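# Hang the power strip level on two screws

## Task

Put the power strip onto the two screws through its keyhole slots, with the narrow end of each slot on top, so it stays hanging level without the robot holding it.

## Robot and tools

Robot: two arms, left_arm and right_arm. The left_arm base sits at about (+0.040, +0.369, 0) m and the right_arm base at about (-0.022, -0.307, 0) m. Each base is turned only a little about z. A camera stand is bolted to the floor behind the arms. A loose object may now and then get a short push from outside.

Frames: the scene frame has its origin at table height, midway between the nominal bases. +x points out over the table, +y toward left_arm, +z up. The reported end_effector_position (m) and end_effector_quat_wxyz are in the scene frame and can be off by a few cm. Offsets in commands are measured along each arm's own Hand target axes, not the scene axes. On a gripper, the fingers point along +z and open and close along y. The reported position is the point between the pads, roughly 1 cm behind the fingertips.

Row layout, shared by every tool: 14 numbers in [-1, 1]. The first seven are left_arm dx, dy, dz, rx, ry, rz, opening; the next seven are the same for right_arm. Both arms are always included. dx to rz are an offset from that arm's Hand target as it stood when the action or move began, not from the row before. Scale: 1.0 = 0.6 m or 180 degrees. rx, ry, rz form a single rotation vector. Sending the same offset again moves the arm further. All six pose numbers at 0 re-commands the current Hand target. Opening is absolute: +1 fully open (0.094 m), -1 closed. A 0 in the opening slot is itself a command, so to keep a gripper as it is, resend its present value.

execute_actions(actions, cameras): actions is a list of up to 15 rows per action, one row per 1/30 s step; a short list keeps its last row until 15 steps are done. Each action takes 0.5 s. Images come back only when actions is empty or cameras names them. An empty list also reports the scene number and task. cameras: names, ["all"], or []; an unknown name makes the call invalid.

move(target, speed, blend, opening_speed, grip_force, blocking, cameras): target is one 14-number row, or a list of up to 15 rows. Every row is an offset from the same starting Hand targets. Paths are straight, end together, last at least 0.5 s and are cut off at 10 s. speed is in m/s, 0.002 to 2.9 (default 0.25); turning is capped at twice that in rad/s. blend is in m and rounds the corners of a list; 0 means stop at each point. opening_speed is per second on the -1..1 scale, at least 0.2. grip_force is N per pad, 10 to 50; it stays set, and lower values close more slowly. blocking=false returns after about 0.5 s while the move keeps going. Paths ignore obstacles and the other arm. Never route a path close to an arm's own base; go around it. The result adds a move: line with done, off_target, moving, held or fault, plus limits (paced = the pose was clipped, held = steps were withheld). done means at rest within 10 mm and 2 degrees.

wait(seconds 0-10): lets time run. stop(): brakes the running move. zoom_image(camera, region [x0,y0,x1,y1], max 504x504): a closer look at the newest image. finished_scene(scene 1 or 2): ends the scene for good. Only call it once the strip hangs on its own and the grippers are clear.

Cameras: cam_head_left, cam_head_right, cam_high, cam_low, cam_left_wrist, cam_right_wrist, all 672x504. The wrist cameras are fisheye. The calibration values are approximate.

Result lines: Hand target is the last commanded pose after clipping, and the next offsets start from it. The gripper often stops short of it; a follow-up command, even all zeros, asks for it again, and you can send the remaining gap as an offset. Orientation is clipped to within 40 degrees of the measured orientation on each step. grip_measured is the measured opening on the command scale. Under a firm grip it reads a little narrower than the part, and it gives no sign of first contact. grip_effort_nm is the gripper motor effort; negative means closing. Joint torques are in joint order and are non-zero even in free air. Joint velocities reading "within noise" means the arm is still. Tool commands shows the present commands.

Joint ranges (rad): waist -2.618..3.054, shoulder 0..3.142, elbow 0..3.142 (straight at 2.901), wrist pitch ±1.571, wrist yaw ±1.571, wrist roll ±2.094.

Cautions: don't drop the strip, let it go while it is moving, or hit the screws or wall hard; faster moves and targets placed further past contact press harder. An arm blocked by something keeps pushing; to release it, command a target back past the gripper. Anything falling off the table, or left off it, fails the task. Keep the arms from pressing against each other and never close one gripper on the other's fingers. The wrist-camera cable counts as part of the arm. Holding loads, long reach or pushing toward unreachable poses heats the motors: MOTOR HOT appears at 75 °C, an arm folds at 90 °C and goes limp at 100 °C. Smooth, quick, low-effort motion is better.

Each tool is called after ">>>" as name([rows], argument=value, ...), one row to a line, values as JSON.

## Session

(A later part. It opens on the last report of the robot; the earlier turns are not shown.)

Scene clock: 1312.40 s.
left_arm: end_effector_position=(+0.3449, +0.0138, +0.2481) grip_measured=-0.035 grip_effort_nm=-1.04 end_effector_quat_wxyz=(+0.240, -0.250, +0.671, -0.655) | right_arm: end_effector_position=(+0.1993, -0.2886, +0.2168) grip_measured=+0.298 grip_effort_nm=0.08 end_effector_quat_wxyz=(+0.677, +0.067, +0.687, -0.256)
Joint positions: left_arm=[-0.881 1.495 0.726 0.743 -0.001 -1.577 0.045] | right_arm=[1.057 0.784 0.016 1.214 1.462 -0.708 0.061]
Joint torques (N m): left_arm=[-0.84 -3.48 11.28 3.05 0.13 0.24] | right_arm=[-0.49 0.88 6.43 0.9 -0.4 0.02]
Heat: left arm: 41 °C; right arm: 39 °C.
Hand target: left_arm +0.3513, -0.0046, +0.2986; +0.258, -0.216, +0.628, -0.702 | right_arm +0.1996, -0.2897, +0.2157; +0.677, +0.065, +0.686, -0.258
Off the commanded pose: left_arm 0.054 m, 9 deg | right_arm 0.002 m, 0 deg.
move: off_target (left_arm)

>>> move(target=[-0.001,-0.033,0.002,0,0,0,-0.5,0,0,0,0,0,0,0.3], speed=0.05)

Scene clock: 1320.50 s.
left_arm: end_effector_position=(+0.3449, +0.0139, +0.2489) grip_measured=-0.035 grip_effort_nm=-1.04 end_effector_quat_wxyz=(+0.236, -0.254, +0.685, -0.641) | right_arm: end_effector_position=(+0.1993, -0.2886, +0.2168) grip_measured=+0.298 grip_effort_nm=0.08 end_effector_quat_wxyz=(+0.677, +0.067, +0.687, -0.256)
Joint positions: left_arm=[-0.881 1.472 0.756 0.649 -0.002 -1.574 0.045] | right_arm=[1.057 0.784 0.016 1.214 1.462 -0.708 0.061]
Joint torques (N m): left_arm=[-0.7 -5.46 11.99 3.14 0.17 0.21] | right_arm=[-0.49 0.64 6.39 0.88 -0.38 0]
Heat: left arm: 43 °C; right arm: 39 °C.
Hand target: left_arm +0.3507, -0.0036, +0.3183; +0.258, -0.216, +0.628, -0.702 | right_arm +0.1996, -0.2897, +0.2157; +0.677, +0.065, +0.686, -0.258
Off the commanded pose: left_arm 0.072 m, 11 deg | right_arm 0.002 m, 0 deg.
move: off_target (left_arm)

>>> wait(seconds=0.1, cameras=["cam_head_left","cam_head_right","cam_high","cam_left_wrist"])

>>> zoom_image(camera="cam_head_left", region=[260, 160, 380, 280])

>>> zoom_image(camera="cam_head_right", region=[260, 160, 380, 280])

>>> zoom_image(camera="cam_high", region=[330, 210, 470, 350])

Scene clock: 1332.33 s.
left_arm: end_effector_position=(+0.3449, +0.0139, +0.2488) grip_measured=-0.035 grip_effort_nm=-1.04 end_effector_quat_wxyz=(+0.236, -0.254, +0.685, -0.641) | right_arm: end_effector_position=(+0.1993, -0.2886, +0.2168) grip_measured=+0.298 grip_effort_nm=0.08 end_effector_quat_wxyz=(+0.677, +0.067, +0.687, -0.256)
Joint positions: left_arm=[-0.881 1.472 0.756 0.648 -0.002 -1.574 0.045] | right_arm=[1.057 0.784 0.016 1.214 1.462 -0.708 0.061]
Joint torques (N m): left_arm=[-0.84 -5.6 12.07 3.15 0.16 0.2] | right_arm=[-0.54 0.7 6.3 0.89 -0.36 0.01]
Heat: left arm: 43 °C; right arm: 39 °C.
Hand target: left_arm +0.3507, -0.0036, +0.3182; +0.258, -0.216, +0.628, -0.702 | right_arm +0.1996, -0.2897, +0.2157; +0.677, +0.065, +0.686, -0.258
Tool commands: left_gripper/opening=-0.5 right_gripper/opening=+0.3
Off the commanded pose: left_arm 0.072 m, 11 deg | right_arm 0.002 m, 0 deg.
wait: 0.10 s; at rest from the start
camera_calibration:
cam_left_wrist: T_world_to_cam=[[-0.0195583, -0.163337, 0.986377, -0.230781], [-0.993918, 0.110113, -0.00147393, 0.334085], [-0.108372, -0.980406, -0.164497, 0.207719], [0, 0, 0, 1]] pos_world=[0.35005, 0.129167, 0.262298]
Images, in order (width x height): cam_head_left 672x504, cam_head_right 672x504, cam_high 672x504, cam_left_wrist 672x504.

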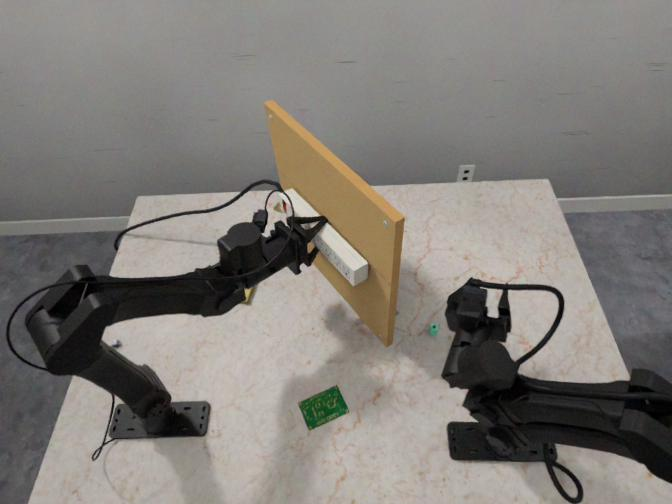

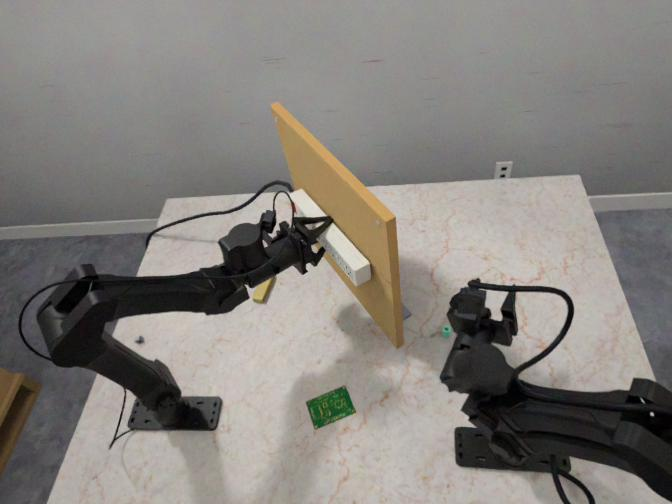

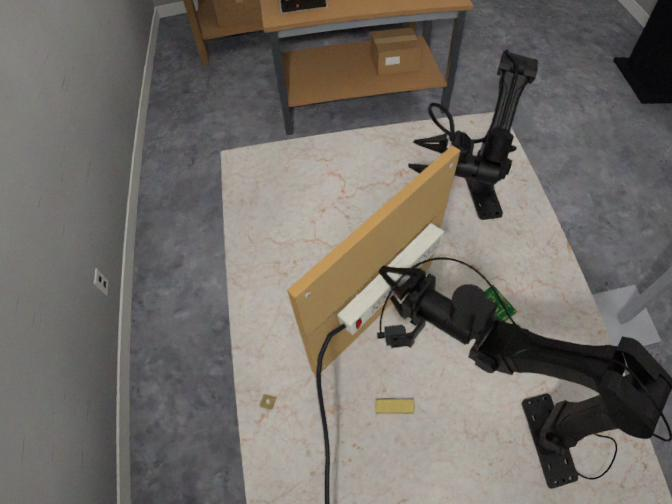

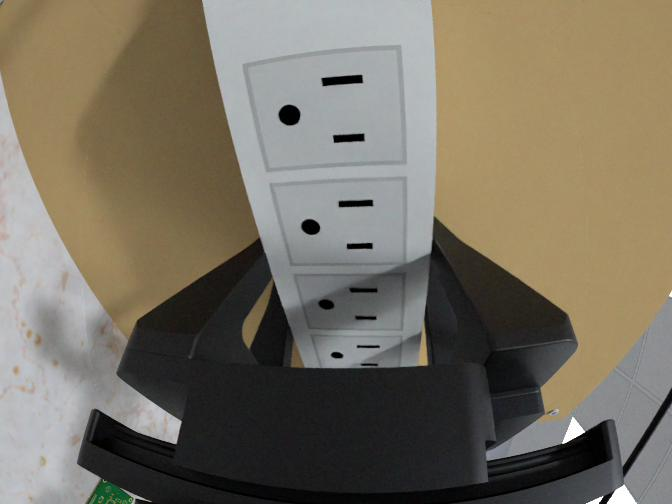

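Scaled by 4.200 from the camera's 672x504 image, which has a finer 960x720 frame.

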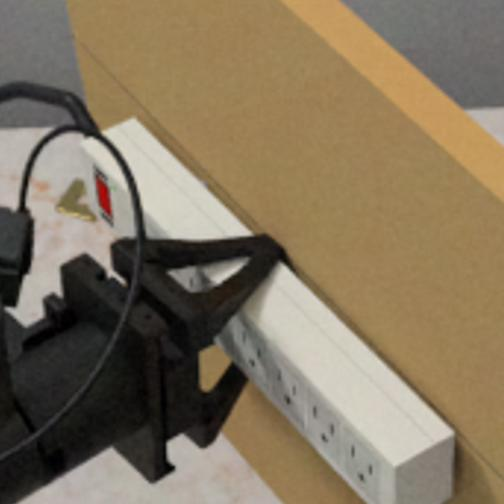

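Scaled by 4.200 from the camera's 672x504 image, which has a finer 960x720 frame.

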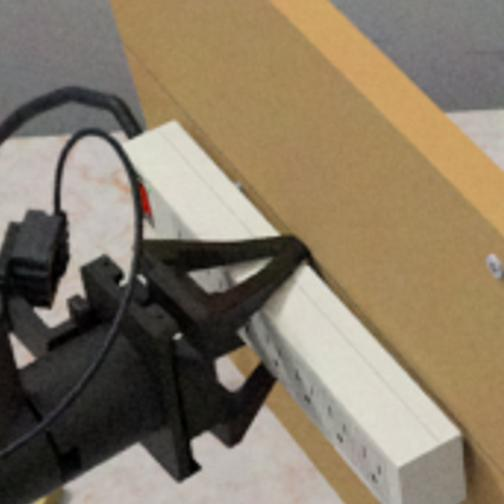

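Scaled by 3.600 from the camera's 672x504 image, which has a finer 960x720 frame.

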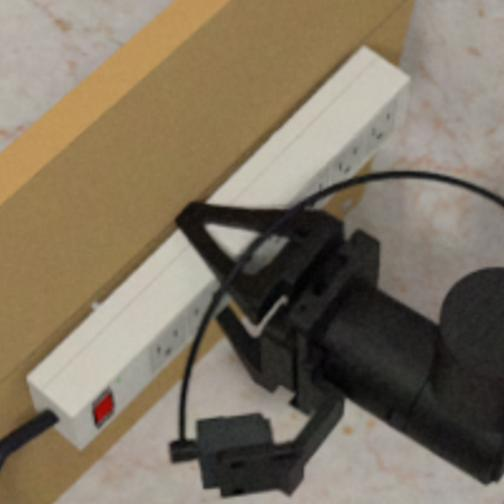

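>>> move(target=[-0.0027,-0.036,-0.0207,0,0,0,-0.5,0,0,0,0,0,0,0.3], speed=0.08)

Scene clock: 1341.70 s.
left_arm: end_effector_position=(+0.3446, +0.0143, +0.2782) grip_measured=-0.035 grip_effort_nm=-1.04 end_effector_quat_wxyz=(+0.238, -0.252, +0.674, -0.652) | right_arm: end_effector_position=(+0.1993, -0.2886, +0.2168) grip_measured=+0.298 grip_effort_nm=0.08 end_effector_quat_wxyz=(+0.677, +0.067, +0.687, -0.256)
Joint positions: left_arm=[-0.881 1.429 0.812 0.581 -0.002 -1.579 0.045] | right_arm=[1.057 0.784 0.016 1.214 1.462 -0.708 0.061]
Joint torques (N m): left_arm=[-0.42 -7.56 9.91 2.85 0.2 0.26] | right_arm=[-0.57 0.66 6.28 0.9 -0.35 0.02]
Heat: left arm: 44 °C; right arm: 39 °C.
Hand target: left_arm +0.3422, +0.0087, +0.3384; +0.258, -0.216, +0.628, -0.702 | right_arm +0.1996, -0.2897, +0.2157; +0.677, +0.065, +0.686, -0.258
Off the commanded pose: left_arm 0.060 m, 9 deg | right_arm 0.002 m, 0 deg.
move: off_target (left_arm)

>>> move(target=[-0.02,0,0,0.012,0,0,-0.5,0,0,0,0,0,0,0.3], speed=0.05)

Scene clock: 1367.37 s.
left_arm: end_effector_position=(+0.3537, +0.0226, +0.2908) grip_measured=-0.035 grip_effort_nm=-1.04 end_effector_quat_wxyz=(+0.247, -0.250, +0.657, -0.668) | right_arm: end_effector_position=(+0.1993, -0.2886, +0.2168) grip_measured=+0.298 grip_effort_nm=0.08 end_effector_quat_wxyz=(+0.677, +0.067, +0.687, -0.256)
Joint positions: left_arm=[-0.844 1.427 0.812 0.627 0.027 -1.581 0.045] | right_arm=[1.057 0.784 0.016 1.214 1.462 -0.708 0.061]
Joint torques (N m): left_arm=[-0.02 -5.5 8.65 3.17 0.34 0.21] | right_arm=[-0.58 0.73 6.39 0.92 -0.39 0.03]
Heat: left arm: 43 °C; right arm: 39 °C.
Hand target: left_arm +0.3517, +0.0164, +0.3386; +0.262, -0.211, +0.615, -0.714 | right_arm +0.1996, -0.2897, +0.2157; +0.677, +0.065, +0.686, -0.258
Off the commanded pose: left_arm 0.048 m, 9 deg | right_arm 0.002 m, 0 deg.
move: off_target (left_arm)

>>> move(target=[0.022,0.01,0,0,0,0,-0.5,0,0,0,0,0,0,0.3], speed=0.05)

Scene clock: 1375.30 s.
left_arm: end_effector_position=(+0.3467, +0.0148, +0.2925) grip_measured=-0.035 grip_effort_nm=-1.04 end_effector_quat_wxyz=(+0.245, -0.246, +0.653, -0.673) | right_arm: end_effector_position=(+0.1993, -0.2886, +0.2168) grip_measured=+0.298 grip_effort_nm=0.08 end_effector_quat_wxyz=(+0.677, +0.067, +0.687, -0.256)
Joint positions: left_arm=[-0.875 1.434 0.812 0.647 0.004 -1.581 0.045] | right_arm=[1.057 0.784 0.016 1.214 1.462 -0.708 0.061]
Joint torques (N m): left_arm=[-1.36 -5.09 7.69 3.23 0.11 0.26] | right_arm=[-0.72 0.88 6.43 0.92 -0.38 0.05]
Heat: left arm: 44 °C; right arm: 39 °C.
Hand target: left_arm +0.3420, +0.0073, +0.3325; +0.262, -0.211, +0.615, -0.714 | right_arm +0.1996, -0.2897, +0.2157; +0.677, +0.065, +0.686, -0.258
Off the commanded pose: left_arm 0.041 m, 8 deg | right_arm 0.002 m, 0 deg.
move: off_target (left_arm)

>>> move(target=[0,0.034,-0.004,0,0,0,-0.5,0,0,0,0,0,0,0.3], speed=0.05)

Scene clock: 1390.67 s.
left_arm: end_effector_position=(+0.3467, +0.0148, +0.2913) grip_measured=-0.035 grip_effort_nm=-1.04 end_effector_quat_wxyz=(+0.251, -0.240, +0.637, -0.688) | right_arm: end_effector_position=(+0.1993, -0.2886, +0.2168) grip_measured=+0.298 grip_effort_nm=0.08 end_effector_quat_wxyz=(+0.677, +0.067, +0.687, -0.256)
Joint positions: left_arm=[-0.875 1.46 0.777 0.756 0.003 -1.581 0.045] | right_arm=[1.057 0.784 0.016 1.214 1.462 -0.708 0.061]
Joint torques (N m): left_arm=[-1.07 -3.66 6.61 3.05 0.15 0.27] | right_arm=[-0.38 0.66 6.39 0.94 -0.39 0]
Heat: left arm: 45 °C; right arm: 39 °C.
Hand target: left_arm +0.3428, +0.0070, +0.3120; +0.262, -0.211, +0.614, -0.714 | right_arm +0.1996, -0.2897, +0.2157; +0.677, +0.065, +0.686, -0.258
Off the commanded pose: left_arm 0.022 m, 5 deg | right_arm 0.002 m, 0 deg.
move: off_target (left_arm)

>>> move(target=[0,0.025,-0.004,-0.015,0,0,-0.5,0,0,0,0,0,0,0.3], speed=0.05, cameras=["cam_head_left","cam_head_right","cam_high"])

>>> zoom_image(camera="cam_head_left", region=[260, 160, 380, 280])

>>> zoom_image(camera="cam_high", region=[330, 210, 470, 350])

Scene clock: 1408.47 s.
left_arm: end_effector_position=(+0.3467, +0.0149, +0.2903) grip_measured=-0.035 grip_effort_nm=-1.04 end_effector_quat_wxyz=(+0.251, -0.240, +0.637, -0.689) | right_arm: end_effector_position=(+0.1993, -0.2886, +0.2168) grip_measured=+0.298 grip_effort_nm=0.08 end_effector_quat_wxyz=(+0.677, +0.067, +0.687, -0.256)
Joint positions: left_arm=[-0.875 1.462 0.773 0.763 0.003 -1.581 0.045] | right_arm=[1.057 0.784 0.016 1.214 1.462 -0.708 0.061]
Joint torques (N m): left_arm=[-0.99 -3.34 5.89 2.58 0.15 0.29] | right_arm=[-0.66 0.68 6.31 0.92 -0.38 0.07]
Heat: left arm: 43 °C; right arm: 39 °C.
Hand target: left_arm +0.3431, +0.0072, +0.2967; +0.257, -0.217, +0.631, -0.699 | right_arm +0.1996, -0.2897, +0.2157; +0.677, +0.065, +0.686, -0.258
Off the commanded pose: left_arm 0.011 m, 3 deg | right_arm 0.002 m, 0 deg.
move: off_target (left_arm)
Images, in order (width x height): cam_head_left 672x504, cam_head_right 672x504, cam_high 672x504.

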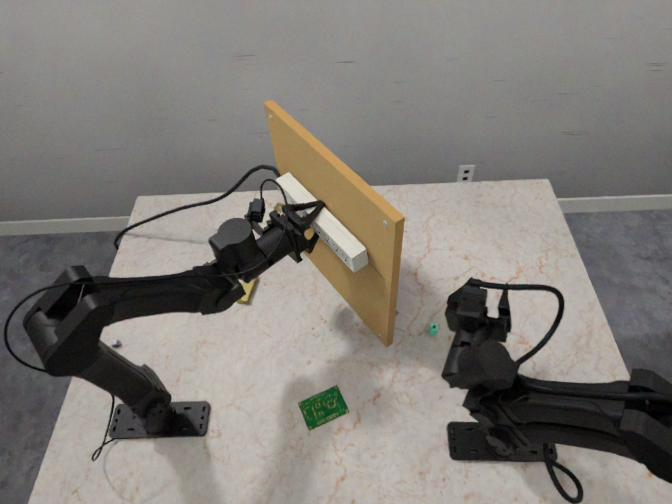

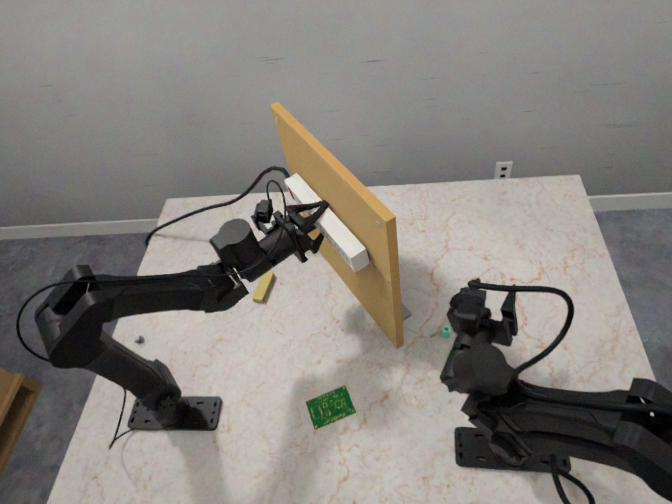

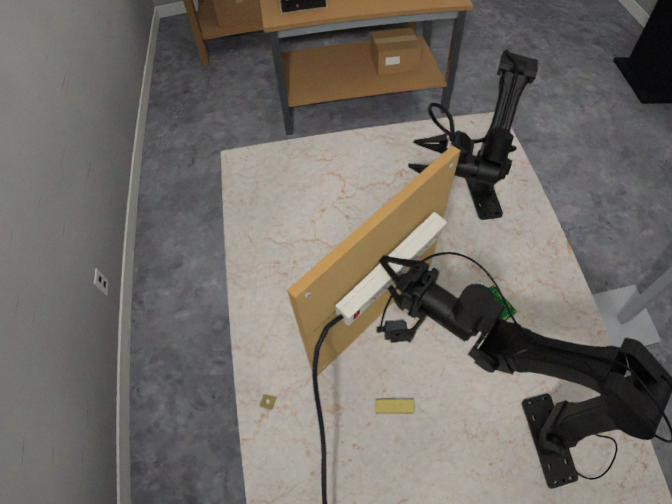

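Scaled by 4.200 from the camera's 672x504 image, which has a finer 960x720 frame.

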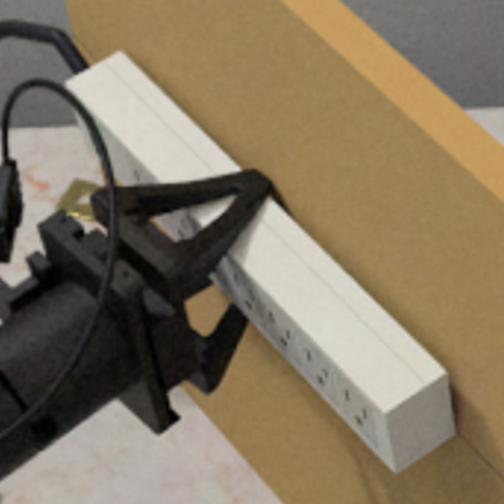

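Scaled by 3.600 from the camera's 672x504 image, which has a finer 960x720 frame.

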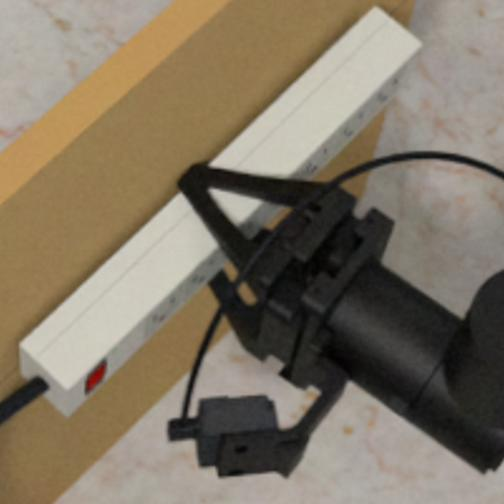

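>>> move(target=[0,-0.02,-0.045,0,0,0,-0.5,0,0,0,0,0,0,0.3], speed=0.05)

Scene clock: 1439.60 s.
left_arm: end_effector_position=(+0.3341, +0.0286, +0.2737) grip_measured=-0.035 grip_effort_nm=-1.04 end_effector_quat_wxyz=(+0.245, -0.245, +0.659, -0.668) | right_arm: end_effector_position=(+0.1993, -0.2886, +0.2168) grip_measured=+0.298 grip_effort_nm=0.08 end_effector_quat_wxyz=(+0.677, +0.067, +0.687, -0.256)
Joint positions: left_arm=[-0.876 1.385 0.705 0.693 0.003 -1.575 0.045] | right_arm=[1.057 0.784 0.016 1.214 1.462 -0.708 0.061]
Joint torques (N m): left_arm=[-0.77 -7.46 5.82 2.83 0.17 0.24] | right_arm=[-0.49 0.8 6.41 0.93 -0.37 0]
Heat: left arm: 43 °C; right arm: 38 °C.
Hand target: left_arm +0.3251, +0.0288, +0.3056; +0.257, -0.217, +0.631, -0.699 | right_arm +0.1996, -0.2897, +0.2157; +0.677, +0.065, +0.686, -0.258
Off the commanded pose: left_arm 0.033 m, 6 deg | right_arm 0.002 m, 0 deg.
move: off_target (left_arm)

>>> move(target=[-0.001,-0.0128,0.0318,0,0,0,-0.5,0,0,0,0,0,0,0.3], speed=0.05)

Scene clock: 1455.57 s.
left_arm: end_effector_position=(+0.3382, +0.0238, +0.2725) grip_measured=-0.035 grip_effort_nm=-1.04 end_effector_quat_wxyz=(+0.243, -0.248, +0.665, -0.661) | right_arm: end_effector_position=(+0.1993, -0.2886, +0.2168) grip_measured=+0.298 grip_effort_nm=0.08 end_effector_quat_wxyz=(+0.677, +0.067, +0.687, -0.256)
Joint positions: left_arm=[-0.876 1.404 0.737 0.659 0.003 -1.575 0.045] | right_arm=[1.057 0.784 0.016 1.214 1.462 -0.708 0.061]
Joint torques (N m): left_arm=[-0.83 -5.11 9.16 2.8 0.16 0.21] | right_arm=[-0.47 0.66 6.42 0.92 -0.36 0.01]
Heat: left arm: 43 °C; right arm: 38 °C.
Hand target: left_arm +0.3369, +0.0150, +0.3153; +0.257, -0.217, +0.631, -0.699 | right_arm +0.1996, -0.2897, +0.2157; +0.677, +0.065, +0.686, -0.258
Off the commanded pose: left_arm 0.044 m, 7 deg | right_arm 0.002 m, 0 deg.
move: off_target (left_arm)

>>> move(target=[0.0015,-0.0093,0.0345,0,0,0,-0.5,0,0,0,0,0,0,0.3], speed=0.04)

Scene clock: 1461.90 s.
left_arm: end_effector_position=(+0.3465, +0.0147, +0.2765) grip_measured=-0.035 grip_effort_nm=-1.04 end_effector_quat_wxyz=(+0.243, -0.250, +0.666, -0.659) | right_arm: end_effector_position=(+0.1993, -0.2886, +0.2168) grip_measured=+0.298 grip_effort_nm=0.08 end_effector_quat_wxyz=(+0.677, +0.067, +0.687, -0.256)
Joint positions: left_arm=[-0.877 1.444 0.794 0.637 -0.001 -1.577 0.045] | right_arm=[1.057 0.784 0.016 1.214 1.462 -0.708 0.061]
Joint torques (N m): left_arm=[-1.1 -3.92 11.12 2.78 0.17 0.23] | right_arm=[-0.51 0.76 6.22 0.87 -0.39 0.02]
Heat: left arm: 43 °C; right arm: 38 °C.
Hand target: left_arm +0.3488, -0.0010, +0.3231; +0.257, -0.217, +0.631, -0.699 | right_arm +0.1996, -0.2897, +0.2157; +0.677, +0.065, +0.686, -0.258
Off the commanded pose: left_arm 0.049 m, 7 deg | right_arm 0.002 m, 0 deg.
move: off_target (left_arm)

>>> move(target=[0.001,0.002,0.02,0,0,0,-0.5,0,0,0,0,0,0,0.3], speed=0.04)

Scene clock: 1467.07 s.
left_arm: end_effector_position=(+0.3468, +0.0143, +0.2766) grip_measured=-0.035 grip_effort_nm=-1.04 end_effector_quat_wxyz=(+0.243, -0.251, +0.667, -0.658) | right_arm: end_effector_position=(+0.1993, -0.2886, +0.2168) grip_measured=+0.298 grip_effort_nm=0.08 end_effector_quat_wxyz=(+0.677, +0.067, +0.687, -0.256)
Joint positions: left_arm=[-0.878 1.446 0.797 0.633 -0.003 -1.577 0.045] | right_arm=[1.057 0.784 0.016 1.214 1.462 -0.708 0.061]
Joint torques (N m): left_arm=[-1.26 -1.07 13.26 2.9 0.14 0.23] | right_arm=[-0.46 1.01 6.41 0.91 -0.39 0.05]
Heat: left arm: 43 °C; right arm: 38 °C.
Hand target: left_arm +0.3560, -0.0107, +0.3234; +0.257, -0.217, +0.631, -0.699 | right_arm +0.1996, -0.2897, +0.2157; +0.677, +0.065, +0.686, -0.258
Off the commanded pose: left_arm 0.054 m, 7 deg | right_arm 0.002 m, 0 deg.
move: off_target (left_arm)

>>> move(target=[0,0.03,0,0,0,0,-0.5,0,0,0,0,0,0,0.3], speed=0.04)

Scene clock: 1501.33 s.
left_arm: end_effector_position=(+0.3478, +0.0132, +0.2745) grip_measured=-0.035 grip_effort_nm=-1.04 end_effector_quat_wxyz=(+0.243, -0.251, +0.667, -0.658) | right_arm: end_effector_position=(+0.1993, -0.2886, +0.2168) grip_measured=+0.298 grip_effort_nm=0.08 end_effector_quat_wxyz=(+0.677, +0.067, +0.687, -0.256)
Joint positions: left_arm=[-0.878 1.454 0.797 0.64 -0.003 -1.577 0.045] | right_arm=[1.057 0.784 0.016 1.214 1.462 -0.708 0.061]
Joint torques (N m): left_arm=[-1.28 1.52 10.85 3.57 0.14 0.21] | right_arm=[-0.54 0.75 6.23 0.9 -0.39 0.02]
Heat: left arm: 50 °C; right arm: 38 °C.
Hand target: left_arm +0.3575, -0.0120, +0.3053; +0.257, -0.217, +0.631, -0.699 | right_arm +0.1996, -0.2897, +0.2157; +0.677, +0.065, +0.686, -0.258
Off the commanded pose: left_arm 0.041 m, 8 deg | right_arm 0.002 m, 0 deg.
move: off_target (left_arm)

>>> move(target=[0,0.015,0,0,0,0,-0.5,0,0,0,0,0,0,0.3], speed=0.04)

>>> move(target=[0,0.01,0,0,0,0,-0.5,0,0,0,0,0,0,0.3], speed=0.04)

Scene clock: 1510.60 s.
left_arm: end_effector_position=(+0.3479, +0.0128, +0.2743) grip_measured=-0.038 grip_effort_nm=-1.04 end_effector_quat_wxyz=(+0.245, -0.249, +0.660, -0.665) | right_arm: end_effector_position=(+0.1993, -0.2886, +0.2168) grip_measured=+0.298 grip_effort_nm=0.08 end_effector_quat_wxyz=(+0.677, +0.067, +0.687, -0.256)
Joint positions: left_arm=[-0.879 1.466 0.783 0.688 -0.006 -1.578 0.045] | right_arm=[1.057 0.784 0.016 1.214 1.462 -0.708 0.061]
Joint torques (N m): left_arm=[-1.03 2.45 10.7 3.46 0.2 0.25] | right_arm=[-0.61 0.83 6.3 0.92 -0.35 0.04]
Heat: left arm: 49 °C; right arm: 38 °C.
Hand target: left_arm +0.3582, -0.0127, +0.2965; +0.257, -0.217, +0.631, -0.699 | right_arm +0.1996, -0.2897, +0.2157; +0.677, +0.065, +0.686, -0.258
Off the commanded pose: left_arm 0.035 m, 6 deg | right_arm 0.002 m, 0 deg.
move: off_target (left_arm)

Scene clock: 1511.43 s.
left_arm: end_effector_position=(+0.3481, +0.0124, +0.2741) grip_measured=-0.041 grip_effort_nm=-1.04 end_effector_quat_wxyz=(+0.247, -0.248, +0.653, -0.672) | right_arm: end_effector_position=(+0.1993, -0.2886, +0.2168) grip_measured=+0.298 grip_effort_nm=0.08 end_effector_quat_wxyz=(+0.677, +0.067, +0.687, -0.256)
Joint positions: left_arm=[-0.88 1.478 0.771 0.732 -0.007 -1.581 0.045] | right_arm=[1.057 0.784 0.016 1.214 1.462 -0.708 0.061]
Joint torques (N m): left_arm=[-1.01 2.99 10.71 3.29 0.21 0.28] | right_arm=[-0.75 0.72 6.23 0.9 -0.39 0.04]
Heat: left arm: 49 °C; right arm: 38 °C.
Hand target: left_arm +0.3587, -0.0132, +0.2906; +0.257, -0.217, +0.631, -0.699 | right_arm +0.1996, -0.2897, +0.2157; +0.677, +0.065, +0.686, -0.258
Off the commanded pose: left_arm 0.032 m, 5 deg | right_arm 0.002 m, 0 deg.
move: off_target (left_arm)

>>> move(target=[0,0.015,0.0,0,0,0,-0.5,0,0,0,0,0,0,0.3], speed=0.04)

>>> move(target=[0,0.015,0,0,0,0,-0.5,0,0,0,0,0,0,0.3], speed=0.04, cameras=["cam_head_left","cam_head_right","cam_high"])

Scene clock: 1519.33 s.
left_arm: end_effector_position=(+0.3481, +0.0123, +0.2737) grip_measured=-0.041 grip_effort_nm=-1.04 end_effector_quat_wxyz=(+0.249, -0.245, +0.643, -0.682) | right_arm: end_effector_position=(+0.1993, -0.2886, +0.2168) grip_measured=+0.298 grip_effort_nm=0.08 end_effector_quat_wxyz=(+0.677, +0.067, +0.687, -0.256)
Joint positions: left_arm=[-0.88 1.496 0.753 0.796 -0.007 -1.584 0.045] | right_arm=[1.057 0.784 0.016 1.214 1.462 -0.708 0.061]
Joint torques (N m): left_arm=[-0.9 3.55 10.56 3.04 0.2 0.31] | right_arm=[-0.44 0.88 6.31 0.91 -0.35 0.02]
Heat: left arm: 49 °C; right arm: 38 °C.
Hand target: left_arm +0.3594, -0.0138, +0.2816; +0.257, -0.217, +0.631, -0.699 | right_arm +0.1996, -0.2897, +0.2157; +0.677, +0.065, +0.686, -0.258
Off the commanded pose: left_arm 0.030 m, 4 deg | right_arm 0.002 m, 0 deg.
move: off_target (left_arm)

Scene clock: 1520.43 s.
left_arm: end_effector_position=(+0.3475, +0.0131, +0.2729) grip_measured=-0.041 grip_effort_nm=-1.04 end_effector_quat_wxyz=(-0.253, +0.241, -0.629, +0.695) | right_arm: end_effector_position=(+0.1993, -0.2886, +0.2168) grip_measured=+0.298 grip_effort_nm=0.08 end_effector_quat_wxyz=(+0.677, +0.067, +0.687, -0.256)
Joint positions: left_arm=[-0.88 1.519 0.725 0.888 -0.007 -1.587 0.045] | right_arm=[1.057 0.784 0.016 1.214 1.462 -0.708 0.061]
Joint torques (N m): left_arm=[-0.79 3.79 11.43 2.49 0.24 0.34] | right_arm=[-0.54 0.73 6.38 0.89 -0.36 0]
Heat: left arm: 49 °C; right arm: 38 °C.
Hand target: left_arm +0.3602, -0.0144, +0.2726; -0.257, +0.217, -0.631, +0.699 | right_arm +0.1996, -0.2897, +0.2157; +0.677, +0.065, +0.686, -0.258
Off the commanded pose: left_arm 0.030 m, 3 deg | right_arm 0.002 m, 0 deg.
move: off_target (left_arm)
Images, in order (width x height): cam_head_left 672x504, cam_head_right 672x504, cam_high 672x504.

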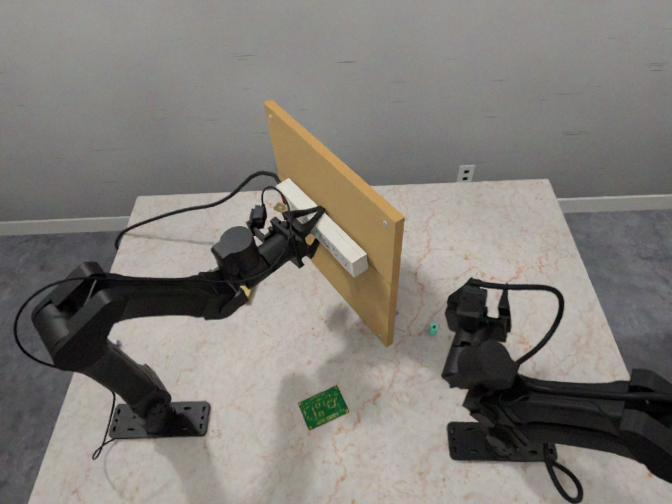

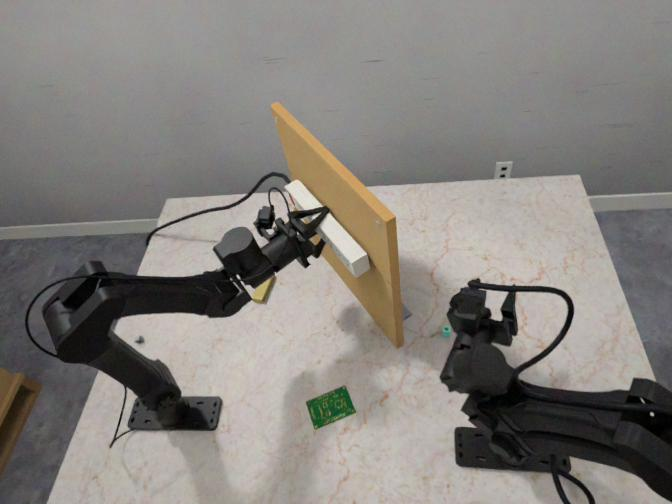

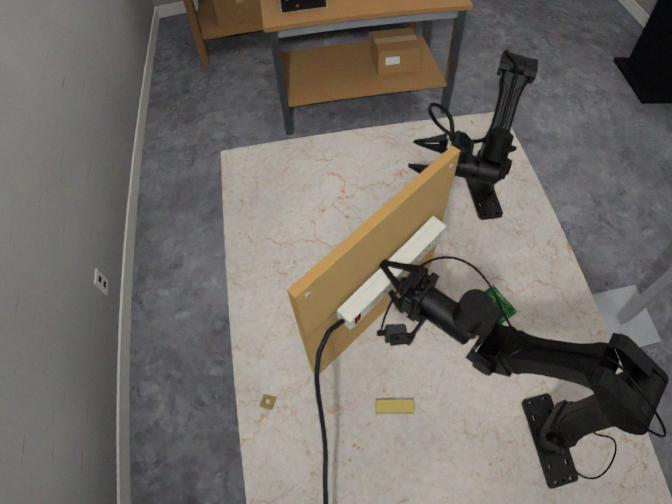

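>>> move(target=[0,0.01,0,-0.028,0,0,-0.5,0,0,0,0,0,0,0.3], speed=0.05)

>>> move(target=[0,0.012,0.005,0,0,0,-0.5,0,0,0,0,0,0,0.3], speed=0.05)

Scene clock: 1529.90 s.
left_arm: end_effector_position=(+0.3475, +0.0131, +0.2711) grip_measured=-0.042 grip_effort_nm=-1.04 end_effector_quat_wxyz=(+0.250, -0.244, +0.636, -0.688) | right_arm: end_effector_position=(+0.1993, -0.2886, +0.2168) grip_measured=+0.298 grip_effort_nm=0.08 end_effector_quat_wxyz=(+0.677, +0.067, +0.687, -0.256)
Joint positions: left_arm=[-0.88 1.509 0.732 0.848 -0.007 -1.588 0.045] | right_arm=[1.057 0.784 0.016 1.214 1.462 -0.708 0.061]
Joint torques (N m): left_arm=[-0.87 1.61 13.16 1.35 0.24 0.35] | right_arm=[-0.5 0.75 6.42 0.92 -0.4 0.05]
Heat: left arm: 49 °C; right arm: 38 °C.
Hand target: left_arm +0.3607, -0.0149, +0.2665; +0.247, -0.228, +0.661, -0.670 | right_arm +0.1996, -0.2897, +0.2157; +0.677, +0.065, +0.686, -0.258
Off the commanded pose: left_arm 0.031 m, 4 deg | right_arm 0.002 m, 0 deg.
move: off_target (left_arm)

Scene clock: 1530.60 s.
left_arm: end_effector_position=(+0.3475, +0.0130, +0.2710) grip_measured=-0.042 grip_effort_nm=-1.04 end_effector_quat_wxyz=(+0.250, -0.244, +0.636, -0.688) | right_arm: end_effector_position=(+0.1993, -0.2886, +0.2168) grip_measured=+0.298 grip_effort_nm=0.08 end_effector_quat_wxyz=(+0.677, +0.067, +0.687, -0.256)
Joint positions: left_arm=[-0.88 1.51 0.732 0.849 -0.007 -1.588 0.045] | right_arm=[1.057 0.784 0.016 1.214 1.462 -0.708 0.061]
Joint torques (N m): left_arm=[-0.76 3.56 12.52 1.61 0.23 0.34] | right_arm=[-0.66 0.65 6.37 0.92 -0.37 0]
Heat: left arm: 49 °C; right arm: 38 °C.
Hand target: left_arm +0.3628, -0.0172, +0.2594; +0.247, -0.228, +0.661, -0.670 | right_arm +0.1996, -0.2897, +0.2157; +0.677, +0.065, +0.686, -0.258
Off the commanded pose: left_arm 0.036 m, 4 deg | right_arm 0.002 m, 0 deg.
move: off_target (left_arm)

>>> move(target=[0,-0.045,0.025,0.0,0,0,-0.5,0,0,0,0,0,0,0.3], speed=0.05)

>>> move(target=[0,-0.01,0.02,0.0,0,0,-0.5,0,0,0,0,0,0,0.3], speed=0.05)

Scene clock: 1543.43 s.
left_arm: end_effector_position=(+0.3485, +0.0118, +0.2722) grip_measured=-0.042 grip_effort_nm=-1.04 end_effector_quat_wxyz=(+0.245, -0.249, +0.653, -0.672) | right_arm: end_effector_position=(+0.1993, -0.2886, +0.2168) grip_measured=+0.298 grip_effort_nm=0.08 end_effector_quat_wxyz=(+0.677, +0.067, +0.687, -0.256)
Joint positions: left_arm=[-0.88 1.484 0.77 0.737 -0.006 -1.585 0.045] | right_arm=[1.057 0.784 0.016 1.214 1.462 -0.708 0.061]
Joint torques (N m): left_arm=[-1.11 4.59 17.42 1.69 0.17 0.32] | right_arm=[-0.35 0.77 6.13 0.93 -0.33 0.02]
Heat: left arm: 50 °C; right arm: 38 °C.
Hand target: left_arm +0.3715, -0.0287, +0.2868; +0.247, -0.228, +0.661, -0.671 | right_arm +0.1996, -0.2897, +0.2157; +0.677, +0.065, +0.686, -0.258
Off the commanded pose: left_arm 0.049 m, 3 deg | right_arm 0.002 m, 0 deg.
move: off_target (left_arm)

Scene clock: 1544.27 s.
left_arm: end_effector_position=(+0.3488, +0.0115, +0.2724) grip_measured=-0.042 grip_effort_nm=-1.04 end_effector_quat_wxyz=(+0.244, -0.250, +0.656, -0.669) | right_arm: end_effector_position=(+0.1993, -0.2886, +0.2168) grip_measured=+0.298 grip_effort_nm=0.08 end_effector_quat_wxyz=(+0.677, +0.067, +0.687, -0.256)
Joint positions: left_arm=[-0.88 1.481 0.777 0.717 -0.006 -1.584 0.045] | right_arm=[1.057 0.784 0.016 1.214 1.462 -0.708 0.061]
Joint torques (N m): left_arm=[-1.16 6.42 19.82 1.62 0.18 0.32] | right_arm=[-0.54 0.91 6.52 0.92 -0.34 0.06]
Heat: left arm: 51 °C; right arm: 38 °C.
Hand target: left_arm +0.3790, -0.0380, +0.2930; +0.247, -0.228, +0.661, -0.670 | right_arm +0.1996, -0.2897, +0.2157; +0.677, +0.065, +0.686, -0.258
Off the commanded pose: left_arm 0.062 m, 3 deg | right_arm 0.002 m, 0 deg.
move: off_target (left_arm)

>>> move(target=[0,0.025,0,0.0,0,0,-0.5,0,0,0,0,0,0,0.3], speed=0.05)

>>> move(target=[0,0.025,0,0.0,0,0,-0.5,0,0,0,0,0,0,0.3], speed=0.05)

Scene clock: 1549.00 s.
left_arm: end_effector_position=(+0.3487, +0.0115, +0.2730) grip_measured=-0.042 grip_effort_nm=-1.04 end_effector_quat_wxyz=(+0.245, -0.249, +0.655, -0.670) | right_arm: end_effector_position=(+0.1993, -0.2886, +0.2168) grip_measured=+0.298 grip_effort_nm=0.08 end_effector_quat_wxyz=(+0.677, +0.067, +0.687, -0.256)
Joint positions: left_arm=[-0.88 1.481 0.777 0.72 -0.006 -1.584 0.045] | right_arm=[1.057 0.784 0.016 1.214 1.462 -0.708 0.061]
Joint torques (N m): left_arm=[-1.11 8.98 17.46 2.21 0.19 0.32] | right_arm=[-0.54 0.72 6.34 0.88 -0.37 0]
Heat: left arm: 53 °C; right arm: 38 °C.
Hand target: left_arm +0.3794, -0.0380, +0.2781; +0.247, -0.228, +0.661, -0.671 | right_arm +0.1996, -0.2897, +0.2157; +0.677, +0.065, +0.686, -0.258
Off the commanded pose: left_arm 0.058 m, 3 deg | right_arm 0.002 m, 0 deg.
move: off_target (left_arm)

Scene clock: 1549.77 s.
left_arm: end_effector_position=(+0.3490, +0.0111, +0.2734) grip_measured=-0.042 grip_effort_nm=-1.04 end_effector_quat_wxyz=(+0.246, -0.248, +0.652, -0.673) | right_arm: end_effector_position=(+0.1993, -0.2886, +0.2168) grip_measured=+0.298 grip_effort_nm=0.08 end_effector_quat_wxyz=(+0.677, +0.067, +0.687, -0.256)
Joint positions: left_arm=[-0.88 1.487 0.774 0.74 -0.006 -1.583 0.045] | right_arm=[1.057 0.784 0.016 1.214 1.462 -0.708 0.061]
Joint torques (N m): left_arm=[-1.09 11.02 15.16 2.66 0.19 0.31] | right_arm=[-0.46 0.92 6.34 0.92 -0.37 0.01]
Heat: left arm: 53 °C; right arm: 38 °C.
Hand target: left_arm +0.3798, -0.0381, +0.2630; +0.247, -0.228, +0.661, -0.670 | right_arm +0.1996, -0.2897, +0.2157; +0.677, +0.065, +0.686, -0.258
Off the commanded pose: left_arm 0.059 m, 2 deg | right_arm 0.002 m, 0 deg.
move: off_target (left_arm)

>>> move(target=[0,0,-0.03,0.0,0,0,-0.5,0,0,0,0,0,0,0.3], speed=0.05)

>>> move(target=[0,0,-0.02,0.0,0,0,-0.5,0,0,0,0,0,0,0.3], speed=0.05)

Scene clock: 1558.27 s.
left_arm: end_effector_position=(+0.3486, +0.0115, +0.2730) grip_measured=-0.042 grip_effort_nm=-1.04 end_effector_quat_wxyz=(+0.247, -0.247, +0.650, -0.675) | right_arm: end_effector_position=(+0.1993, -0.2886, +0.2168) grip_measured=+0.298 grip_effort_nm=0.08 end_effector_quat_wxyz=(+0.677, +0.067, +0.687, -0.256)
Joint positions: left_arm=[-0.88 1.489 0.766 0.757 -0.006 -1.583 0.045] | right_arm=[1.057 0.784 0.016 1.214 1.462 -0.708 0.061]
Joint torques (N m): left_arm=[-0.98 6.95 12.53 2.45 0.21 0.3] | right_arm=[-0.58 0.83 6.39 0.92 -0.36 0.01]
Heat: left arm: 52 °C; right arm: 38 °C.
Hand target: left_arm +0.3685, -0.0242, +0.2627; +0.247, -0.228, +0.661, -0.671 | right_arm +0.1996, -0.2897, +0.2157; +0.677, +0.065, +0.686, -0.258
Off the commanded pose: left_arm 0.042 m, 3 deg | right_arm 0.002 m, 0 deg.
move: off_target (left_arm)

Scene clock: 1558.97 s.
left_arm: end_effector_position=(+0.3484, +0.0119, +0.2728) grip_measured=-0.042 grip_effort_nm=-1.04 end_effector_quat_wxyz=(+0.247, -0.247, +0.649, -0.676) | right_arm: end_effector_position=(+0.1993, -0.2886, +0.2168) grip_measured=+0.298 grip_effort_nm=0.08 end_effector_quat_wxyz=(+0.677, +0.067, +0.687, -0.256)
Joint positions: left_arm=[-0.88 1.489 0.763 0.763 -0.006 -1.583 0.045] | right_arm=[1.057 0.784 0.016 1.214 1.462 -0.708 0.061]
Joint torques (N m): left_arm=[-0.87 4.07 10.48 2.38 0.2 0.31] | right_arm=[-0.55 0.76 6.3 0.89 -0.36 0.01]
Heat: left arm: 52 °C; right arm: 38 °C.
Hand target: left_arm +0.3609, -0.0149, +0.2624; +0.247, -0.228, +0.661, -0.671 | right_arm +0.1996, -0.2897, +0.2157; +0.677, +0.065, +0.686, -0.258
Off the commanded pose: left_arm 0.031 m, 3 deg | right_arm 0.002 m, 0 deg.
move: off_target (left_arm)

>>> move(target=[0,0,-0.025,0.0,0,0,-0.5,0,0,0,0,0,0,0.3], speed=0.05)

>>> move(target=[0,0.01,-0.01,0.0,0,0,-0.5,0,0,0,0,0,0,0.3], speed=0.05)

Scene clock: 1568.63 s.
left_arm: end_effector_position=(+0.3476, +0.0128, +0.2728) grip_measured=-0.042 grip_effort_nm=-1.04 end_effector_quat_wxyz=(+0.248, -0.246, +0.646, -0.678) | right_arm: end_effector_position=(+0.1993, -0.2886, +0.2168) grip_measured=+0.298 grip_effort_nm=0.08 end_effector_quat_wxyz=(+0.677, +0.067, +0.687, -0.256)
Joint positions: left_arm=[-0.88 1.489 0.754 0.778 -0.006 -1.584 0.045] | right_arm=[1.057 0.784 0.016 1.214 1.462 -0.708 0.061]
Joint torques (N m): left_arm=[-0.73 -0.03 7.75 2.22 0.22 0.32] | right_arm=[-0.47 0.87 6.35 0.9 -0.37 0.01]
Heat: left arm: 49 °C; right arm: 38 °C.
Hand target: left_arm +0.3513, -0.0032, +0.2620; +0.247, -0.228, +0.661, -0.670 | right_arm +0.1996, -0.2897, +0.2157; +0.677, +0.065, +0.686, -0.258
Off the commanded pose: left_arm 0.020 m, 3 deg | right_arm 0.002 m, 0 deg.
move: off_target (left_arm)

Scene clock: 1569.53 s.
left_arm: end_effector_position=(+0.3465, +0.0141, +0.2745) grip_measured=-0.043 grip_effort_nm=-1.04 end_effector_quat_wxyz=(+0.250, -0.244, +0.637, -0.687) | right_arm: end_effector_position=(+0.1993, -0.2886, +0.2168) grip_measured=+0.298 grip_effort_nm=0.08 end_effector_quat_wxyz=(+0.677, +0.067, +0.687, -0.256)
Joint positions: left_arm=[-0.88 1.494 0.736 0.828 -0.006 -1.587 0.045] | right_arm=[1.057 0.784 0.016 1.214 1.462 -0.708 0.061]
Joint torques (N m): left_arm=[-0.62 -1.16 6.38 1.94 0.25 0.35] | right_arm=[-0.68 0.85 6.31 0.88 -0.35 0.02]
Heat: left arm: 49 °C; right arm: 38 °C.
Hand target: left_arm +0.3477, +0.0014, +0.2561; +0.247, -0.228, +0.661, -0.671 | right_arm +0.1996, -0.2897, +0.2157; +0.677, +0.065, +0.686, -0.258
Off the commanded pose: left_arm 0.023 m, 4 deg | right_arm 0.002 m, 0 deg.
move: off_target (left_arm)

>>> move(target=[0,0.01,-0.015,0,0,0,-0.5,0,0,0,0,0,0,0.3], speed=0.04, cameras=["cam_head_left","cam_high"])

>>> zoom_image(camera="cam_high", region=[330, 210, 470, 350])

>>> zoom_image(camera="cam_head_left", region=[260, 160, 400, 290])

Scene clock: 1584.27 s.
left_arm: end_effector_position=(+0.3456, +0.0151, +0.2734) grip_measured=-0.043 grip_effort_nm=-1.04 end_effector_quat_wxyz=(-0.249, +0.244, -0.629, +0.695) | right_arm: end_effector_position=(+0.1993, -0.2886, +0.2168) grip_measured=+0.298 grip_effort_nm=0.08 end_effector_quat_wxyz=(+0.677, +0.067, +0.687, -0.256)
Joint positions: left_arm=[-0.88 1.504 0.718 0.876 -0.006 -1.596 0.045] | right_arm=[1.057 0.784 0.016 1.214 1.462 -0.708 0.061]
Joint torques (N m): left_arm=[-0.49 -3.32 4.37 1.7 0.27 0.41] | right_arm=[-0.62 0.81 6.26 0.91 -0.38 0.03]
Heat: left arm: 46 °C; right arm: 38 °C.
Hand target: left_arm +0.3422, +0.0083, +0.2499; -0.247, +0.228, -0.661, +0.671 | right_arm +0.1996, -0.2897, +0.2157; +0.677, +0.065, +0.686, -0.258
Off the commanded pose: left_arm 0.025 m, 5 deg | right_arm 0.002 m, 0 deg.
move: off_target (left_arm)
Images, in order (width x height): cam_head_left 672x504, cam_high 672x504.

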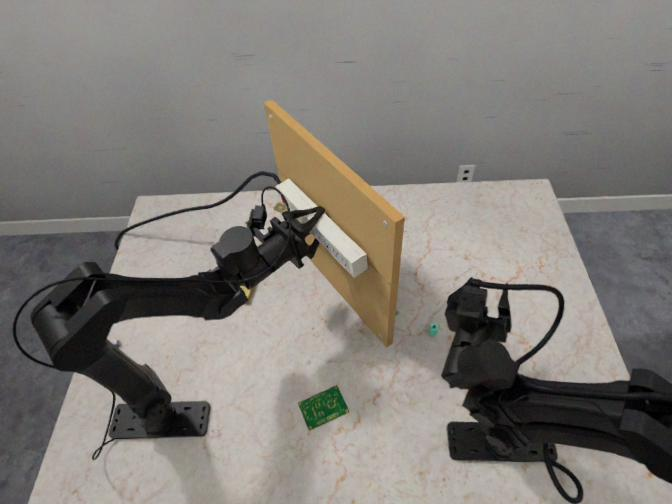

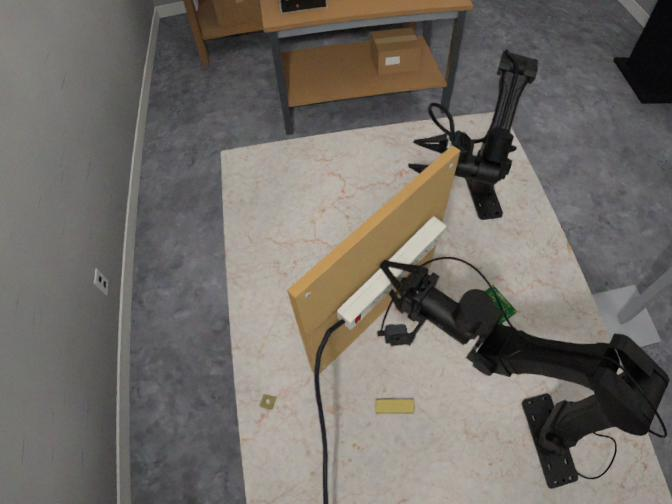

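Scaled by 3.600 from the camera's 672x504 image, which has a finer 960x720 frame.

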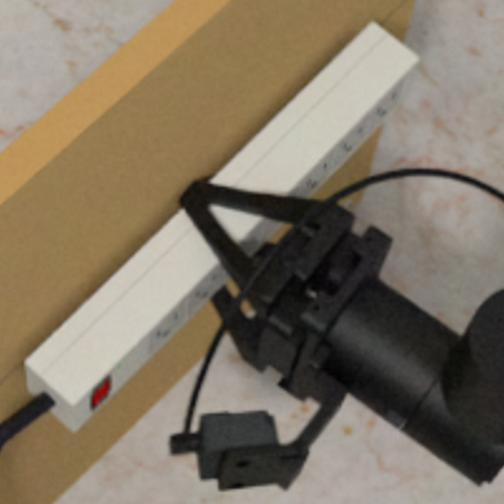

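Scaled by 3.600 from the camera's 672x504 image, which has a finer 960x720 frame.

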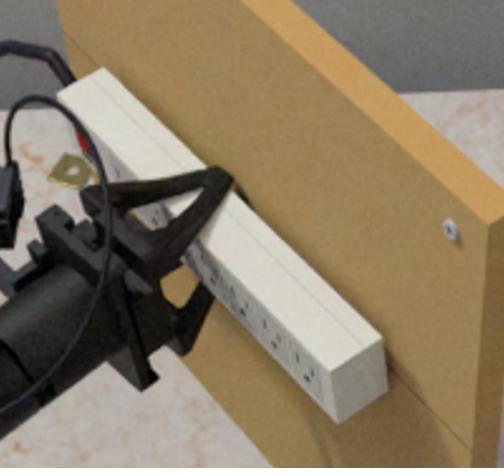

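>>> move(target=[0,0,-0.02,0,0,0,-0.5,0,0,0,0,0,0,0.3], speed=0.04)

Scene clock: 1594.47 s.
left_arm: end_effector_position=(+0.3412, +0.0199, +0.2166) grip_measured=-0.044 grip_effort_nm=-1.04 end_effector_quat_wxyz=(+0.234, -0.259, +0.687, -0.638) | right_arm: end_effector_position=(+0.1993, -0.2886, +0.2168) grip_measured=+0.298 grip_effort_nm=0.08 end_effector_quat_wxyz=(+0.677, +0.067, +0.687, -0.256)
Joint positions: left_arm=[-0.88 1.517 0.658 0.782 -0.005 -1.581 0.045] | right_arm=[1.057 0.784 0.016 1.214 1.462 -0.708 0.061]
Joint torques (N m): left_arm=[-0.58 -8.23 5.42 2.77 0.21 0.28] | right_arm=[-0.51 0.87 6.37 0.93 -0.36 0.04]
Heat: left arm: 45 °C; right arm: 38 °C.
Hand target: left_arm +0.3346, +0.0176, +0.2495; +0.247, -0.228, +0.661, -0.671 | right_arm +0.1996, -0.2897, +0.2157; +0.677, +0.065, +0.686, -0.258
Off the commanded pose: left_arm 0.034 m, 6 deg | right_arm 0.002 m, 0 deg.
move: off_target (left_arm)

>>> move(target=[0,-0.142,-0.015,0.028,0,0,-0.5,0,0,0,0,0,0,0.3], speed=0.12)

Scene clock: 1612.53 s.
left_arm: end_effector_position=(+0.3327, +0.0299, +0.2842) grip_measured=-0.044 grip_effort_nm=-1.04 end_effector_quat_wxyz=(+0.241, -0.253, +0.669, -0.656) | right_arm: end_effector_position=(+0.1993, -0.2886, +0.2168) grip_measured=+0.298 grip_effort_nm=0.08 end_effector_quat_wxyz=(+0.677, +0.067, +0.687, -0.256)
Joint positions: left_arm=[-0.88 1.343 0.755 0.565 -0.005 -1.58 0.045] | right_arm=[1.057 0.784 0.016 1.214 1.462 -0.708 0.061]
Joint torques (N m): left_arm=[-0.94 -6.9 8.91 2.72 0.18 0.27] | right_arm=[-0.55 0.8 6.35 0.9 -0.38 0.03]
Heat: left arm: 44 °C; right arm: 38 °C.
Hand target: left_arm +0.3265, +0.0249, +0.3344; +0.257, -0.217, +0.631, -0.699 | right_arm +0.1996, -0.2897, +0.2157; +0.677, +0.065, +0.686, -0.258
Off the commanded pose: left_arm 0.051 m, 8 deg | right_arm 0.002 m, 0 deg.
move: off_target (left_arm)

>>> move(target=[0,0.005,0.05,0.007,0,0,-0.5,0,0,0,0,0,0,0.3], speed=0.06)

Scene clock: 1619.20 s.
left_arm: end_effector_position=(+0.3448, +0.0140, +0.2791) grip_measured=-0.044 grip_effort_nm=-1.04 end_effector_quat_wxyz=(+0.239, -0.253, +0.673, -0.653) | right_arm: end_effector_position=(+0.1993, -0.2886, +0.2168) grip_measured=+0.298 grip_effort_nm=0.08 end_effector_quat_wxyz=(+0.677, +0.067, +0.687, -0.256)
Joint positions: left_arm=[-0.882 1.43 0.814 0.583 -0.005 -1.58 0.045] | right_arm=[1.057 0.784 0.016 1.214 1.462 -0.708 0.061]
Joint torques (N m): left_arm=[-0.92 -4.83 9.92 3.28 0.16 0.28] | right_arm=[-0.47 0.79 6.3 0.9 -0.37 0.01]
Heat: left arm: 45 °C; right arm: 38 °C.
Hand target: left_arm +0.3455, +0.0015, +0.3348; +0.259, -0.214, +0.624, -0.706 | right_arm +0.1996, -0.2897, +0.2157; +0.677, +0.065, +0.686, -0.258
Off the commanded pose: left_arm 0.057 m, 10 deg | right_arm 0.002 m, 0 deg.
move: off_target (left_arm)

>>> move(target=[0,0.018,0.022,0.01,0,0,-0.5,0,0,0,0,0,0,0.3], speed=0.04)

Scene clock: 1625.30 s.
left_arm: end_effector_position=(+0.3458, +0.0129, +0.2795) grip_measured=-0.044 grip_effort_nm=-1.04 end_effector_quat_wxyz=(+0.241, -0.250, +0.666, -0.660) | right_arm: end_effector_position=(+0.1993, -0.2886, +0.2168) grip_measured=+0.298 grip_effort_nm=0.08 end_effector_quat_wxyz=(+0.677, +0.067, +0.687, -0.256)
Joint positions: left_arm=[-0.882 1.443 0.805 0.627 -0.005 -1.58 0.045] | right_arm=[1.057 0.784 0.016 1.214 1.462 -0.708 0.061]
Joint torques (N m): left_arm=[-0.99 -0.21 10.74 3.89 0.16 0.28] | right_arm=[-0.53 0.84 6.31 0.9 -0.39 -0.03]
Heat: left arm: 46 °C; right arm: 38 °C.
Hand target: left_arm +0.3548, -0.0096, +0.3259; +0.262, -0.210, +0.612, -0.716 | right_arm +0.1996, -0.2897, +0.2157; +0.677, +0.065, +0.686, -0.258
Off the commanded pose: left_arm 0.052 m, 10 deg | right_arm 0.002 m, 0 deg.
move: off_target (left_arm)

>>> move(target=[0,0.02,0.01,0,0,0,-0.5,0,0,0,0,0,0,0.3], speed=0.04)

>>> move(target=[0,0.015,0.005,0,0,0,-0.5,0,0,0,0,0,0,0.3], speed=0.04)

Scene clock: 1631.77 s.
left_arm: end_effector_position=(+0.3470, +0.0114, +0.2763) grip_measured=-0.044 grip_effort_nm=-1.04 end_effector_quat_wxyz=(+0.245, -0.246, +0.655, -0.671) | right_arm: end_effector_position=(+0.1993, -0.2886, +0.2168) grip_measured=+0.298 grip_effort_nm=0.08 end_effector_quat_wxyz=(+0.677, +0.067, +0.687, -0.256)
Joint positions: left_arm=[-0.882 1.473 0.779 0.716 -0.004 -1.58 0.045] | right_arm=[1.057 0.784 0.016 1.214 1.462 -0.708 0.061]
Joint torques (N m): left_arm=[-0.91 1.72 12.33 3.51 0.16 0.28] | right_arm=[-0.51 1.02 6.37 0.88 -0.42 0.02]
Heat: left arm: 47 °C; right arm: 38 °C.
Hand target: left_arm +0.3600, -0.0155, +0.3149; +0.262, -0.210, +0.612, -0.716 | right_arm +0.1996, -0.2897, +0.2157; +0.677, +0.065, +0.686, -0.258
Off the commanded pose: left_arm 0.049 m, 8 deg | right_arm 0.002 m, 0 deg.
move: off_target (left_arm)

Scene clock: 1632.50 s.
left_arm: end_effector_position=(+0.3472, +0.0111, +0.2758) grip_measured=-0.044 grip_effort_nm=-1.04 end_effector_quat_wxyz=(+0.247, -0.244, +0.649, -0.676) | right_arm: end_effector_position=(+0.1993, -0.2886, +0.2168) grip_measured=+0.298 grip_effort_nm=0.08 end_effector_quat_wxyz=(+0.677, +0.067, +0.687, -0.256)
Joint positions: left_arm=[-0.882 1.483 0.769 0.751 -0.004 -1.581 0.045] | right_arm=[1.057 0.784 0.016 1.214 1.462 -0.708 0.061]
Joint torques (N m): left_arm=[-0.91 3.64 12.74 3.52 0.17 0.27] | right_arm=[-0.54 0.76 6.34 0.89 -0.38 -0.04]
Heat: left arm: 47 °C; right arm: 38 °C.
Hand target: left_arm +0.3629, -0.0188, +0.3066; +0.262, -0.210, +0.612, -0.716 | right_arm +0.1996, -0.2897, +0.2157; +0.677, +0.065, +0.686, -0.258
Off the commanded pose: left_arm 0.046 m, 8 deg | right_arm 0.002 m, 0 deg.
move: off_target (left_arm)

>>> move(target=[-0.008,0,0.01,0,0,0,-0.5,0,0,0,0,0,0,0.3], speed=0.04)

>>> move(target=[-0.006,-0.005,0.02,0,0,0,-0.5,0,0,0,0,0,0,0.3], speed=0.04)

Scene clock: 1640.87 s.
left_arm: end_effector_position=(+0.3475, +0.0111, +0.2753) grip_measured=-0.044 grip_effort_nm=-1.04 end_effector_quat_wxyz=(+0.246, -0.243, +0.649, -0.678) | right_arm: end_effector_position=(+0.1993, -0.2886, +0.2168) grip_measured=+0.298 grip_effort_nm=0.08 end_effector_quat_wxyz=(+0.677, +0.067, +0.687, -0.256)
Joint positions: left_arm=[-0.879 1.486 0.767 0.759 0.003 -1.581 0.045] | right_arm=[1.057 0.784 0.016 1.214 1.462 -0.708 0.061]
Joint torques (N m): left_arm=[0.17 4.7 14.19 3.42 0.28 0.27] | right_arm=[-0.46 0.75 6.37 0.89 -0.36 0]
Heat: left arm: 50 °C; right arm: 38 °C.
Hand target: left_arm +0.3704, -0.0204, +0.3075; +0.262, -0.210, +0.612, -0.715 | right_arm +0.1996, -0.2897, +0.2157; +0.677, +0.065, +0.686, -0.258
Off the commanded pose: left_arm 0.051 m, 7 deg | right_arm 0.002 m, 0 deg.
move: off_target (left_arm)

Scene clock: 1641.80 s.
left_arm: end_effector_position=(+0.3482, +0.0115, +0.2749) grip_measured=-0.044 grip_effort_nm=-1.04 end_effector_quat_wxyz=(+0.243, -0.240, +0.650, -0.679) | right_arm: end_effector_position=(+0.1993, -0.2886, +0.2168) grip_measured=+0.298 grip_effort_nm=0.08 end_effector_quat_wxyz=(+0.677, +0.067, +0.687, -0.256)
Joint positions: left_arm=[-0.871 1.488 0.766 0.761 0.019 -1.581 0.045] | right_arm=[1.057 0.784 0.016 1.214 1.462 -0.708 0.061]
Joint torques (N m): left_arm=[0.31 6.2 16.8 3.23 0.19 0.25] | right_arm=[-0.59 0.69 6.28 0.89 -0.36 0.07]
Heat: left arm: 50 °C; right arm: 38 °C.
Hand target: left_arm +0.3803, -0.0269, +0.3126; +0.262, -0.210, +0.612, -0.716 | right_arm +0.1996, -0.2897, +0.2157; +0.677, +0.065, +0.686, -0.258
Off the commanded pose: left_arm 0.063 m, 7 deg | right_arm 0.002 m, 0 deg.
move: off_target (left_arm)

>>> move(target=[0,0.015,0,0,0,0,-0.5,0,0,0,0,0,0,0.3], speed=0.04)

>>> move(target=[-0.005,0.015,0,0,0,0,-0.5,0,0,0,0,0,0,0.3], speed=0.04)

Scene clock: 1649.17 s.
left_arm: end_effector_position=(+0.3482, +0.0111, +0.2752) grip_measured=-0.044 grip_effort_nm=-1.04 end_effector_quat_wxyz=(+0.242, -0.238, +0.650, -0.681) | right_arm: end_effector_position=(+0.1993, -0.2886, +0.2168) grip_measured=+0.298 grip_effort_nm=0.08 end_effector_quat_wxyz=(+0.677, +0.067, +0.687, -0.256)
Joint positions: left_arm=[-0.868 1.491 0.766 0.767 0.027 -1.581 0.045] | right_arm=[1.057 0.784 0.016 1.214 1.462 -0.708 0.061]
Joint torques (N m): left_arm=[0.09 8.03 15.95 3.49 0.1 0.26] | right_arm=[-0.54 0.77 6.19 0.88 -0.39 0.05]
Heat: left arm: 52 °C; right arm: 38 °C.
Hand target: left_arm +0.3814, -0.0279, +0.3037; +0.262, -0.210, +0.612, -0.716 | right_arm +0.1996, -0.2897, +0.2157; +0.677, +0.065, +0.686, -0.258
Off the commanded pose: left_arm 0.059 m, 7 deg | right_arm 0.002 m, 0 deg.
move: off_target (left_arm)

Scene clock: 1650.23 s.
left_arm: end_effector_position=(+0.3487, +0.0110, +0.2753) grip_measured=-0.044 grip_effort_nm=-1.04 end_effector_quat_wxyz=(+0.235, -0.228, +0.651, -0.685) | right_arm: end_effector_position=(+0.1993, -0.2886, +0.2168) grip_measured=+0.298 grip_effort_nm=0.07 end_effector_quat_wxyz=(+0.677, +0.067, +0.687, -0.256)
Joint positions: left_arm=[-0.853 1.496 0.765 0.78 0.067 -1.581 0.045] | right_arm=[1.057 0.784 0.016 1.214 1.462 -0.708 0.061]
Joint torques (N m): left_arm=[-0.49 9.43 15.27 3.66 -0.23 0.2] | right_arm=[-0.68 0.88 6.39 0.91 -0.42 0.02]
Heat: left arm: 52 °C; right arm: 38 °C.
Hand target: left_arm +0.3848, -0.0271, +0.2950; +0.262, -0.210, +0.612, -0.716 | right_arm +0.1996, -0.2897, +0.2157; +0.677, +0.065, +0.686, -0.258
Off the commanded pose: left_arm 0.056 m, 7 deg | right_arm 0.002 m, 0 deg.
move: off_target (left_arm)


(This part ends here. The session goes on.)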